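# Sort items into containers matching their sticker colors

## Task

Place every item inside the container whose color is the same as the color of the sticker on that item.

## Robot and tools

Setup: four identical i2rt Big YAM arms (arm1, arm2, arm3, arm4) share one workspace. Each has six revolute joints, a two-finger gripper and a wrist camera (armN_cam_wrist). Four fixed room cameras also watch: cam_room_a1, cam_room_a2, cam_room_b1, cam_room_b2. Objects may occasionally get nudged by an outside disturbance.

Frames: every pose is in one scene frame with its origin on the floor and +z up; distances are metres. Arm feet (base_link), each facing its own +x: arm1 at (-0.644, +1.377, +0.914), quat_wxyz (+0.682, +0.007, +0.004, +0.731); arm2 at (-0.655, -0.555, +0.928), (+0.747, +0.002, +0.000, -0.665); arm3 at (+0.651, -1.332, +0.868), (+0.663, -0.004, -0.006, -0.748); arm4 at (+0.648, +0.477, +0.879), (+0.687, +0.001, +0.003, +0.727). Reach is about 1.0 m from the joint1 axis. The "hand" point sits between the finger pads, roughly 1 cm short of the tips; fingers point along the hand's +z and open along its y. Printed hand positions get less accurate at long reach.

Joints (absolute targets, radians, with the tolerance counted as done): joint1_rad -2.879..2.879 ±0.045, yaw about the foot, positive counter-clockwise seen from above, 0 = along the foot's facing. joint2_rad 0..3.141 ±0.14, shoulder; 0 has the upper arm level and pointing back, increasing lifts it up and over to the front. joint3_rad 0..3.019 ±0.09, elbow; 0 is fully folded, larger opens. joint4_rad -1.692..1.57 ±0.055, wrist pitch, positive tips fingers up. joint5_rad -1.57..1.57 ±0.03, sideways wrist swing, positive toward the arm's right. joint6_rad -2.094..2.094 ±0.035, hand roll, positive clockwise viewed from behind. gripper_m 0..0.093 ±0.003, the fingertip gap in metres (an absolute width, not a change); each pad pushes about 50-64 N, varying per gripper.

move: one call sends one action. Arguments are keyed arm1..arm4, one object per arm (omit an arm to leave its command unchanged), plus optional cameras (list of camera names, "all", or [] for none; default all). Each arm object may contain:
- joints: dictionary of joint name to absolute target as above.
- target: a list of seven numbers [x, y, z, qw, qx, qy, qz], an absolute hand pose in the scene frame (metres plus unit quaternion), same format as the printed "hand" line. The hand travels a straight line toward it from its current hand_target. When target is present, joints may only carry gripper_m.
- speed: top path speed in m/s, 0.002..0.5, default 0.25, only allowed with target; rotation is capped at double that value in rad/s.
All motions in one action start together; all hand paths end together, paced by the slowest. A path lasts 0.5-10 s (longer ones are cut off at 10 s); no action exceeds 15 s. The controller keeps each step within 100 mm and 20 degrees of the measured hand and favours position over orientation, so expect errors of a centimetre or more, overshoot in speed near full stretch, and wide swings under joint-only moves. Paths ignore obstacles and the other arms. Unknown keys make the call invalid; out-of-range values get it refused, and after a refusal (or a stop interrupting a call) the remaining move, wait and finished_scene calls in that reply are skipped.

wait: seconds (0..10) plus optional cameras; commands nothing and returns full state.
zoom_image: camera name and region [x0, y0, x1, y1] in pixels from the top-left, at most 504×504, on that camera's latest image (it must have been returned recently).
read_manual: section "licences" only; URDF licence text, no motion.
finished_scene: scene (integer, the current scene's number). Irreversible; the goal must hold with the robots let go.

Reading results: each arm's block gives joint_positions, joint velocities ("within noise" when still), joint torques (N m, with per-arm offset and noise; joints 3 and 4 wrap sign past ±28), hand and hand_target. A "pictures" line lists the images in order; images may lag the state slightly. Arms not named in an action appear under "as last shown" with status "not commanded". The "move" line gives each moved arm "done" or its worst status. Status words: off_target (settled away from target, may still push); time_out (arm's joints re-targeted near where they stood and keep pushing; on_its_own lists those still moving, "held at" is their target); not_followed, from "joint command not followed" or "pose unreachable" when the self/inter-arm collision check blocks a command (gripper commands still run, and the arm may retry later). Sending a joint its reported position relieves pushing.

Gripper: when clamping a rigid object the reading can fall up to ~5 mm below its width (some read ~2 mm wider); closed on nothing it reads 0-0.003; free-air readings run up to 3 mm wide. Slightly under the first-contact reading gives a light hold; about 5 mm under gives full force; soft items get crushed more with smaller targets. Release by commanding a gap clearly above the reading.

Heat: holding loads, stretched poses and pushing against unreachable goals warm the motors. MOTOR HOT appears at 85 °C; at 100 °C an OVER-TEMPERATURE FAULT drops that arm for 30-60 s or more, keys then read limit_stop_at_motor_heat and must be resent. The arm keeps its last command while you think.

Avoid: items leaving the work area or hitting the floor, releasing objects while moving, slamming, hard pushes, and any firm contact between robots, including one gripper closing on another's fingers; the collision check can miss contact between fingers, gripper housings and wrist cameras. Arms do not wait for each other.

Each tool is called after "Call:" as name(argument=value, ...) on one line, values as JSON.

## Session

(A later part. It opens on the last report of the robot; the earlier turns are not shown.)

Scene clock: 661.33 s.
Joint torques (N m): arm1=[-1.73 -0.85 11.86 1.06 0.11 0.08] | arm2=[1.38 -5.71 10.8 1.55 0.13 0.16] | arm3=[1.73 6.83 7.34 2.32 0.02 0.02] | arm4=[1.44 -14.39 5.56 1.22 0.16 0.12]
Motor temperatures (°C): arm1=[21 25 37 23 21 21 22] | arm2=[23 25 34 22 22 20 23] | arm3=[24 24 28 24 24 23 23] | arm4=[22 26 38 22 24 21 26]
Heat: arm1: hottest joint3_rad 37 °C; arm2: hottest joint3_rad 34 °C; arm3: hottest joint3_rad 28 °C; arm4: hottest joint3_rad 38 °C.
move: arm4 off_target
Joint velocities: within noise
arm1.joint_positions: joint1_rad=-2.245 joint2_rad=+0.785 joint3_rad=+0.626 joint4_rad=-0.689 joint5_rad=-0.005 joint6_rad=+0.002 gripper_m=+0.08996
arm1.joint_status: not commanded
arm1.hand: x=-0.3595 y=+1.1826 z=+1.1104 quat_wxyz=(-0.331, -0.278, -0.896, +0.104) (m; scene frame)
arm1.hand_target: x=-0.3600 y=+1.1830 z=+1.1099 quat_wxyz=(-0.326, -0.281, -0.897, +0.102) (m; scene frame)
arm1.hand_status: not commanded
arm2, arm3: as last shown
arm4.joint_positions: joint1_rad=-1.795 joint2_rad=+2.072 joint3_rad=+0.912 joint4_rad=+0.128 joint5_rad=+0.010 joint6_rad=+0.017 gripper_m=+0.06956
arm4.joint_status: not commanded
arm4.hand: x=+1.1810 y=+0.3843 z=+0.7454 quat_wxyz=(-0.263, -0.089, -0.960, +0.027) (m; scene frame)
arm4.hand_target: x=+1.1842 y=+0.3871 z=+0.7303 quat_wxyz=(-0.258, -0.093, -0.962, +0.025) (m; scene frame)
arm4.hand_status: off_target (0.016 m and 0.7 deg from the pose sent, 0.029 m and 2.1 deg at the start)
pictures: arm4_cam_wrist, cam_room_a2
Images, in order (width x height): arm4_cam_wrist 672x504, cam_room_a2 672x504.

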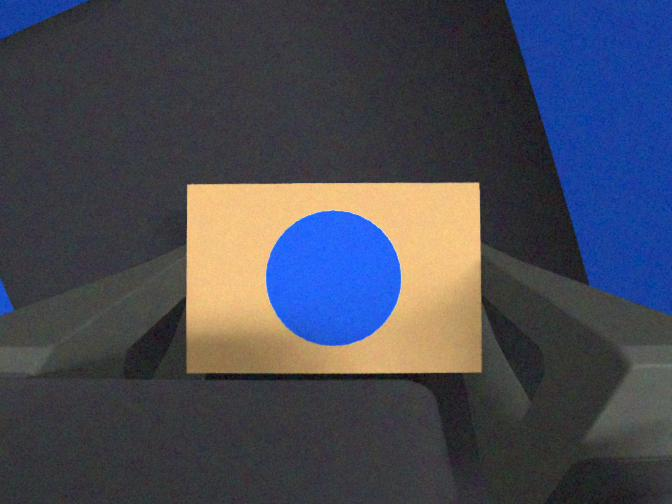

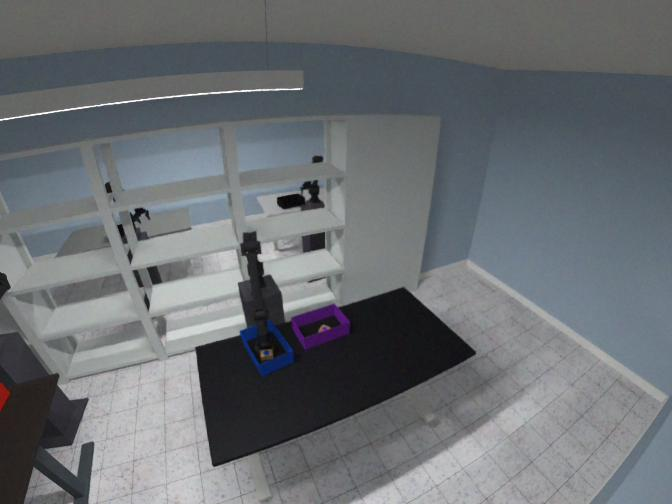

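Contact; release and retreat.

Call:
move(arm4={"target":[1.181,0.3843,0.743,0.263,0.089,0.960,-0.027],"joints":{"gripper_m":0.088},"speed":0.1}, cameras=[])

Call:
move(arm4={"target":[1.13,0.39,0.86,0.263,0.089,0.960,-0.027],"speed":0.15}, cameras=["arm4_cam_wrist"])

Call:
move(arm4={"joints":{"joint2_rad":0.73,"joint3_rad":0.80,"joint4_rad":-0.97}}, cameras=["cam_room_a2"])

Call:
finished_scene(scene=1)

Scene clock: 666.97 s.
Joint torques (N m): arm1=[-1.73 -0.85 11.86 1.13 0.04 0.08] | arm2=[1.49 -5.6 10.77 1.54 0.14 0.16] | arm3=[1.67 6.77 7.36 2.3 0.03 0.02] | arm4=[0.32 -17.9 3.97 1.03 0.14 0.01]
Motor temperatures (°C): arm1=[21 25 37 23 21 21 22] | arm2=[23 25 34 22 22 20 23] | arm3=[24 24 28 24 24 23 23] | arm4=[22 26 38 22 24 21 26]
Heat: arm1: hottest joint3_rad 37 °C; arm2: hottest joint3_rad 34 °C; arm3: hottest joint3_rad 28 °C; arm4: hottest joint3_rad 38 °C.
move: arm4 done
Joint velocities: within noise
arm1, arm2, arm3: as last shown
arm4.joint_positions: joint1_rad=-1.795 joint2_rad=+2.077 joint3_rad=+0.912 joint4_rad=+0.128 joint5_rad=+0.010 joint6_rad=+0.017 gripper_m=+0.08791
arm4.joint_status: all done
arm4.hand: x=+1.1797 y=+0.3845 z=+0.7428 quat_wxyz=(-0.260, -0.090, -0.961, +0.027) (m; scene frame)
arm4.hand_target: x=+1.1810 y=+0.3843 z=+0.7429 quat_wxyz=(-0.263, -0.089, -0.960, +0.027) (m; scene frame)
arm4.hand_status: done (0.001 m and 0.4 deg from the pose sent, 0.002 m and 0.1 deg at the start)
pictures: none
No camera images: "cameras" was empty.

Scene clock: 668.47 s.
Joint torques (N m): arm1=[-1.14 -0.79 11.81 0.96 0.07 0.09] | arm2=[1.44 -5.6 10.77 1.54 0.13 0.16] | arm3=[1.79 6.77 7.35 2.28 0.03 0.02] | arm4=[-0.09 -14.62 5.57 0.51 -0.07 -0.05]
Motor temperatures (°C): arm1=[21 25 37 23 21 21 22] | arm2=[23 25 34 22 22 20 23] | arm3=[24 24 28 24 24 23 23] | arm4=[22 26 37 22 24 21 26]
Heat: arm1: hottest joint3_rad 37 °C; arm2: hottest joint3_rad 34 °C; arm3: hottest joint3_rad 28 °C; arm4: hottest joint3_rad 37 °C.
move: arm4 done
Joint velocities: within noise
arm1, arm2, arm3: as last shown
arm4.joint_positions: joint1_rad=-1.795 joint2_rad=+1.690 joint3_rad=+0.769 joint4_rad=-0.096 joint5_rad=+0.009 joint6_rad=+0.017 gripper_m=+0.08791
arm4.joint_status: not commanded
arm4.hand: x=+1.1354 y=+0.3926 z=+0.8626 quat_wxyz=(-0.270, -0.089, -0.958, +0.027) (m; scene frame)
arm4.hand_target: x=+1.1301 y=+0.3901 z=+0.8601 quat_wxyz=(-0.263, -0.089, -0.960, +0.027) (m; scene frame)
arm4.hand_status: done (0.007 m and 0.9 deg from the pose sent, 0.127 m and 0.3 deg at the start)
pictures: arm4_cam_wrist
Images, in order (width x height): arm4_cam_wrist 672x504.

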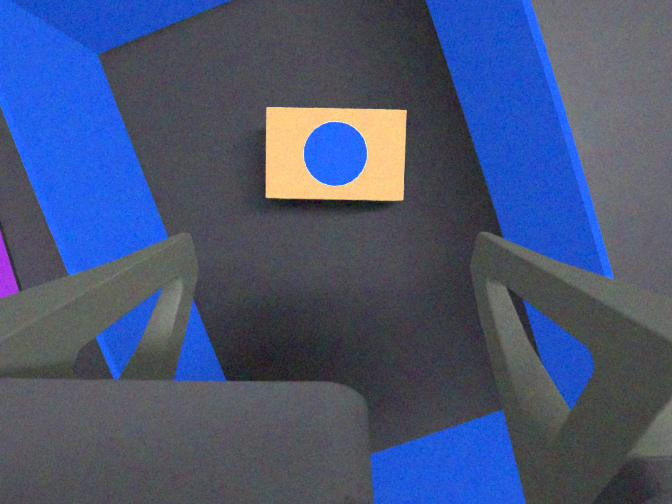

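Scene clock: 669.93 s.
Joint torques (N m): arm1=[-1.55 -0.79 11.9 1.03 0.08 0.07] | arm2=[1.55 -5.71 10.77 1.51 0.13 0.17] | arm3=[1.73 6.71 7.38 2.28 0.02 0.02] | arm4=[-0.03 -2.61 11.44 0.64 -0.04 -0.03]
Motor temperatures (°C): arm1=[21 25 37 23 21 21 22] | arm2=[23 25 34 22 22 20 23] | arm3=[24 24 28 24 24 23 23] | arm4=[22 26 38 22 24 21 26]
Heat: arm1: hottest joint3_rad 37 °C; arm2: hottest joint3_rad 34 °C; arm3: hottest joint3_rad 28 °C; arm4: hottest joint3_rad 38 °C.
move: arm4 done
Joint velocities: within noise
arm1, arm3: as last shown
arm2.joint_positions: joint1_rad=+2.117 joint2_rad=+0.894 joint3_rad=+0.648 joint4_rad=-0.601 joint5_rad=+0.002 joint6_rad=-0.006 gripper_m=+0.08992
arm2.joint_status: not commanded
arm2.hand: x=-0.3627 y=-0.3283 z=+1.1203 quat_wxyz=(-0.337, +0.306, -0.883, -0.114) (m; scene frame)
arm2.hand_target: x=-0.3699 y=-0.3301 z=+1.1101 quat_wxyz=(-0.323, +0.308, -0.888, -0.112) (m; scene frame)
arm2.hand_status: not commanded
arm4.joint_positions: joint1_rad=-1.795 joint2_rad=+0.729 joint3_rad=+0.769 joint4_rad=-0.958 joint5_rad=+0.009 joint6_rad=+0.017 gripper_m=+0.08791
arm4.joint_status: all done
arm4.hand: x=+0.9599 y=+0.4235 z=+1.1314 quat_wxyz=(-0.317, -0.088, -0.944, +0.030) (m; scene frame)
arm4.hand_target: x=+0.9628 y=+0.4210 z=+1.1455 quat_wxyz=(-0.326, -0.087, -0.941, +0.032) (m; scene frame)
arm4.hand_status: not commanded
pictures: cam_room_a2
Images, in order (width x height): cam_room_a2 672x504.

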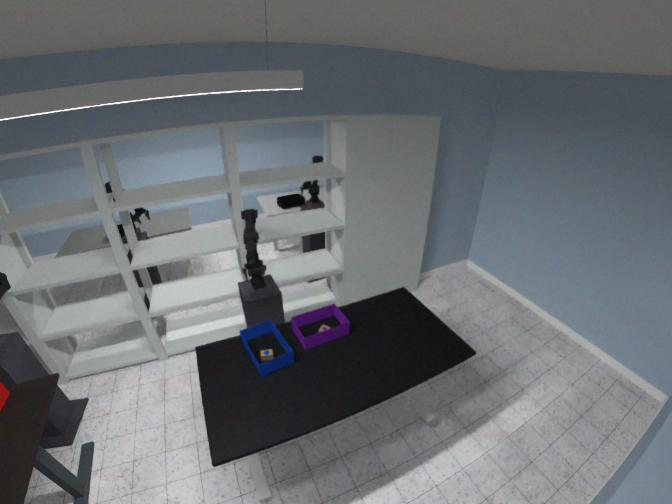

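The scene is finished: the task was done.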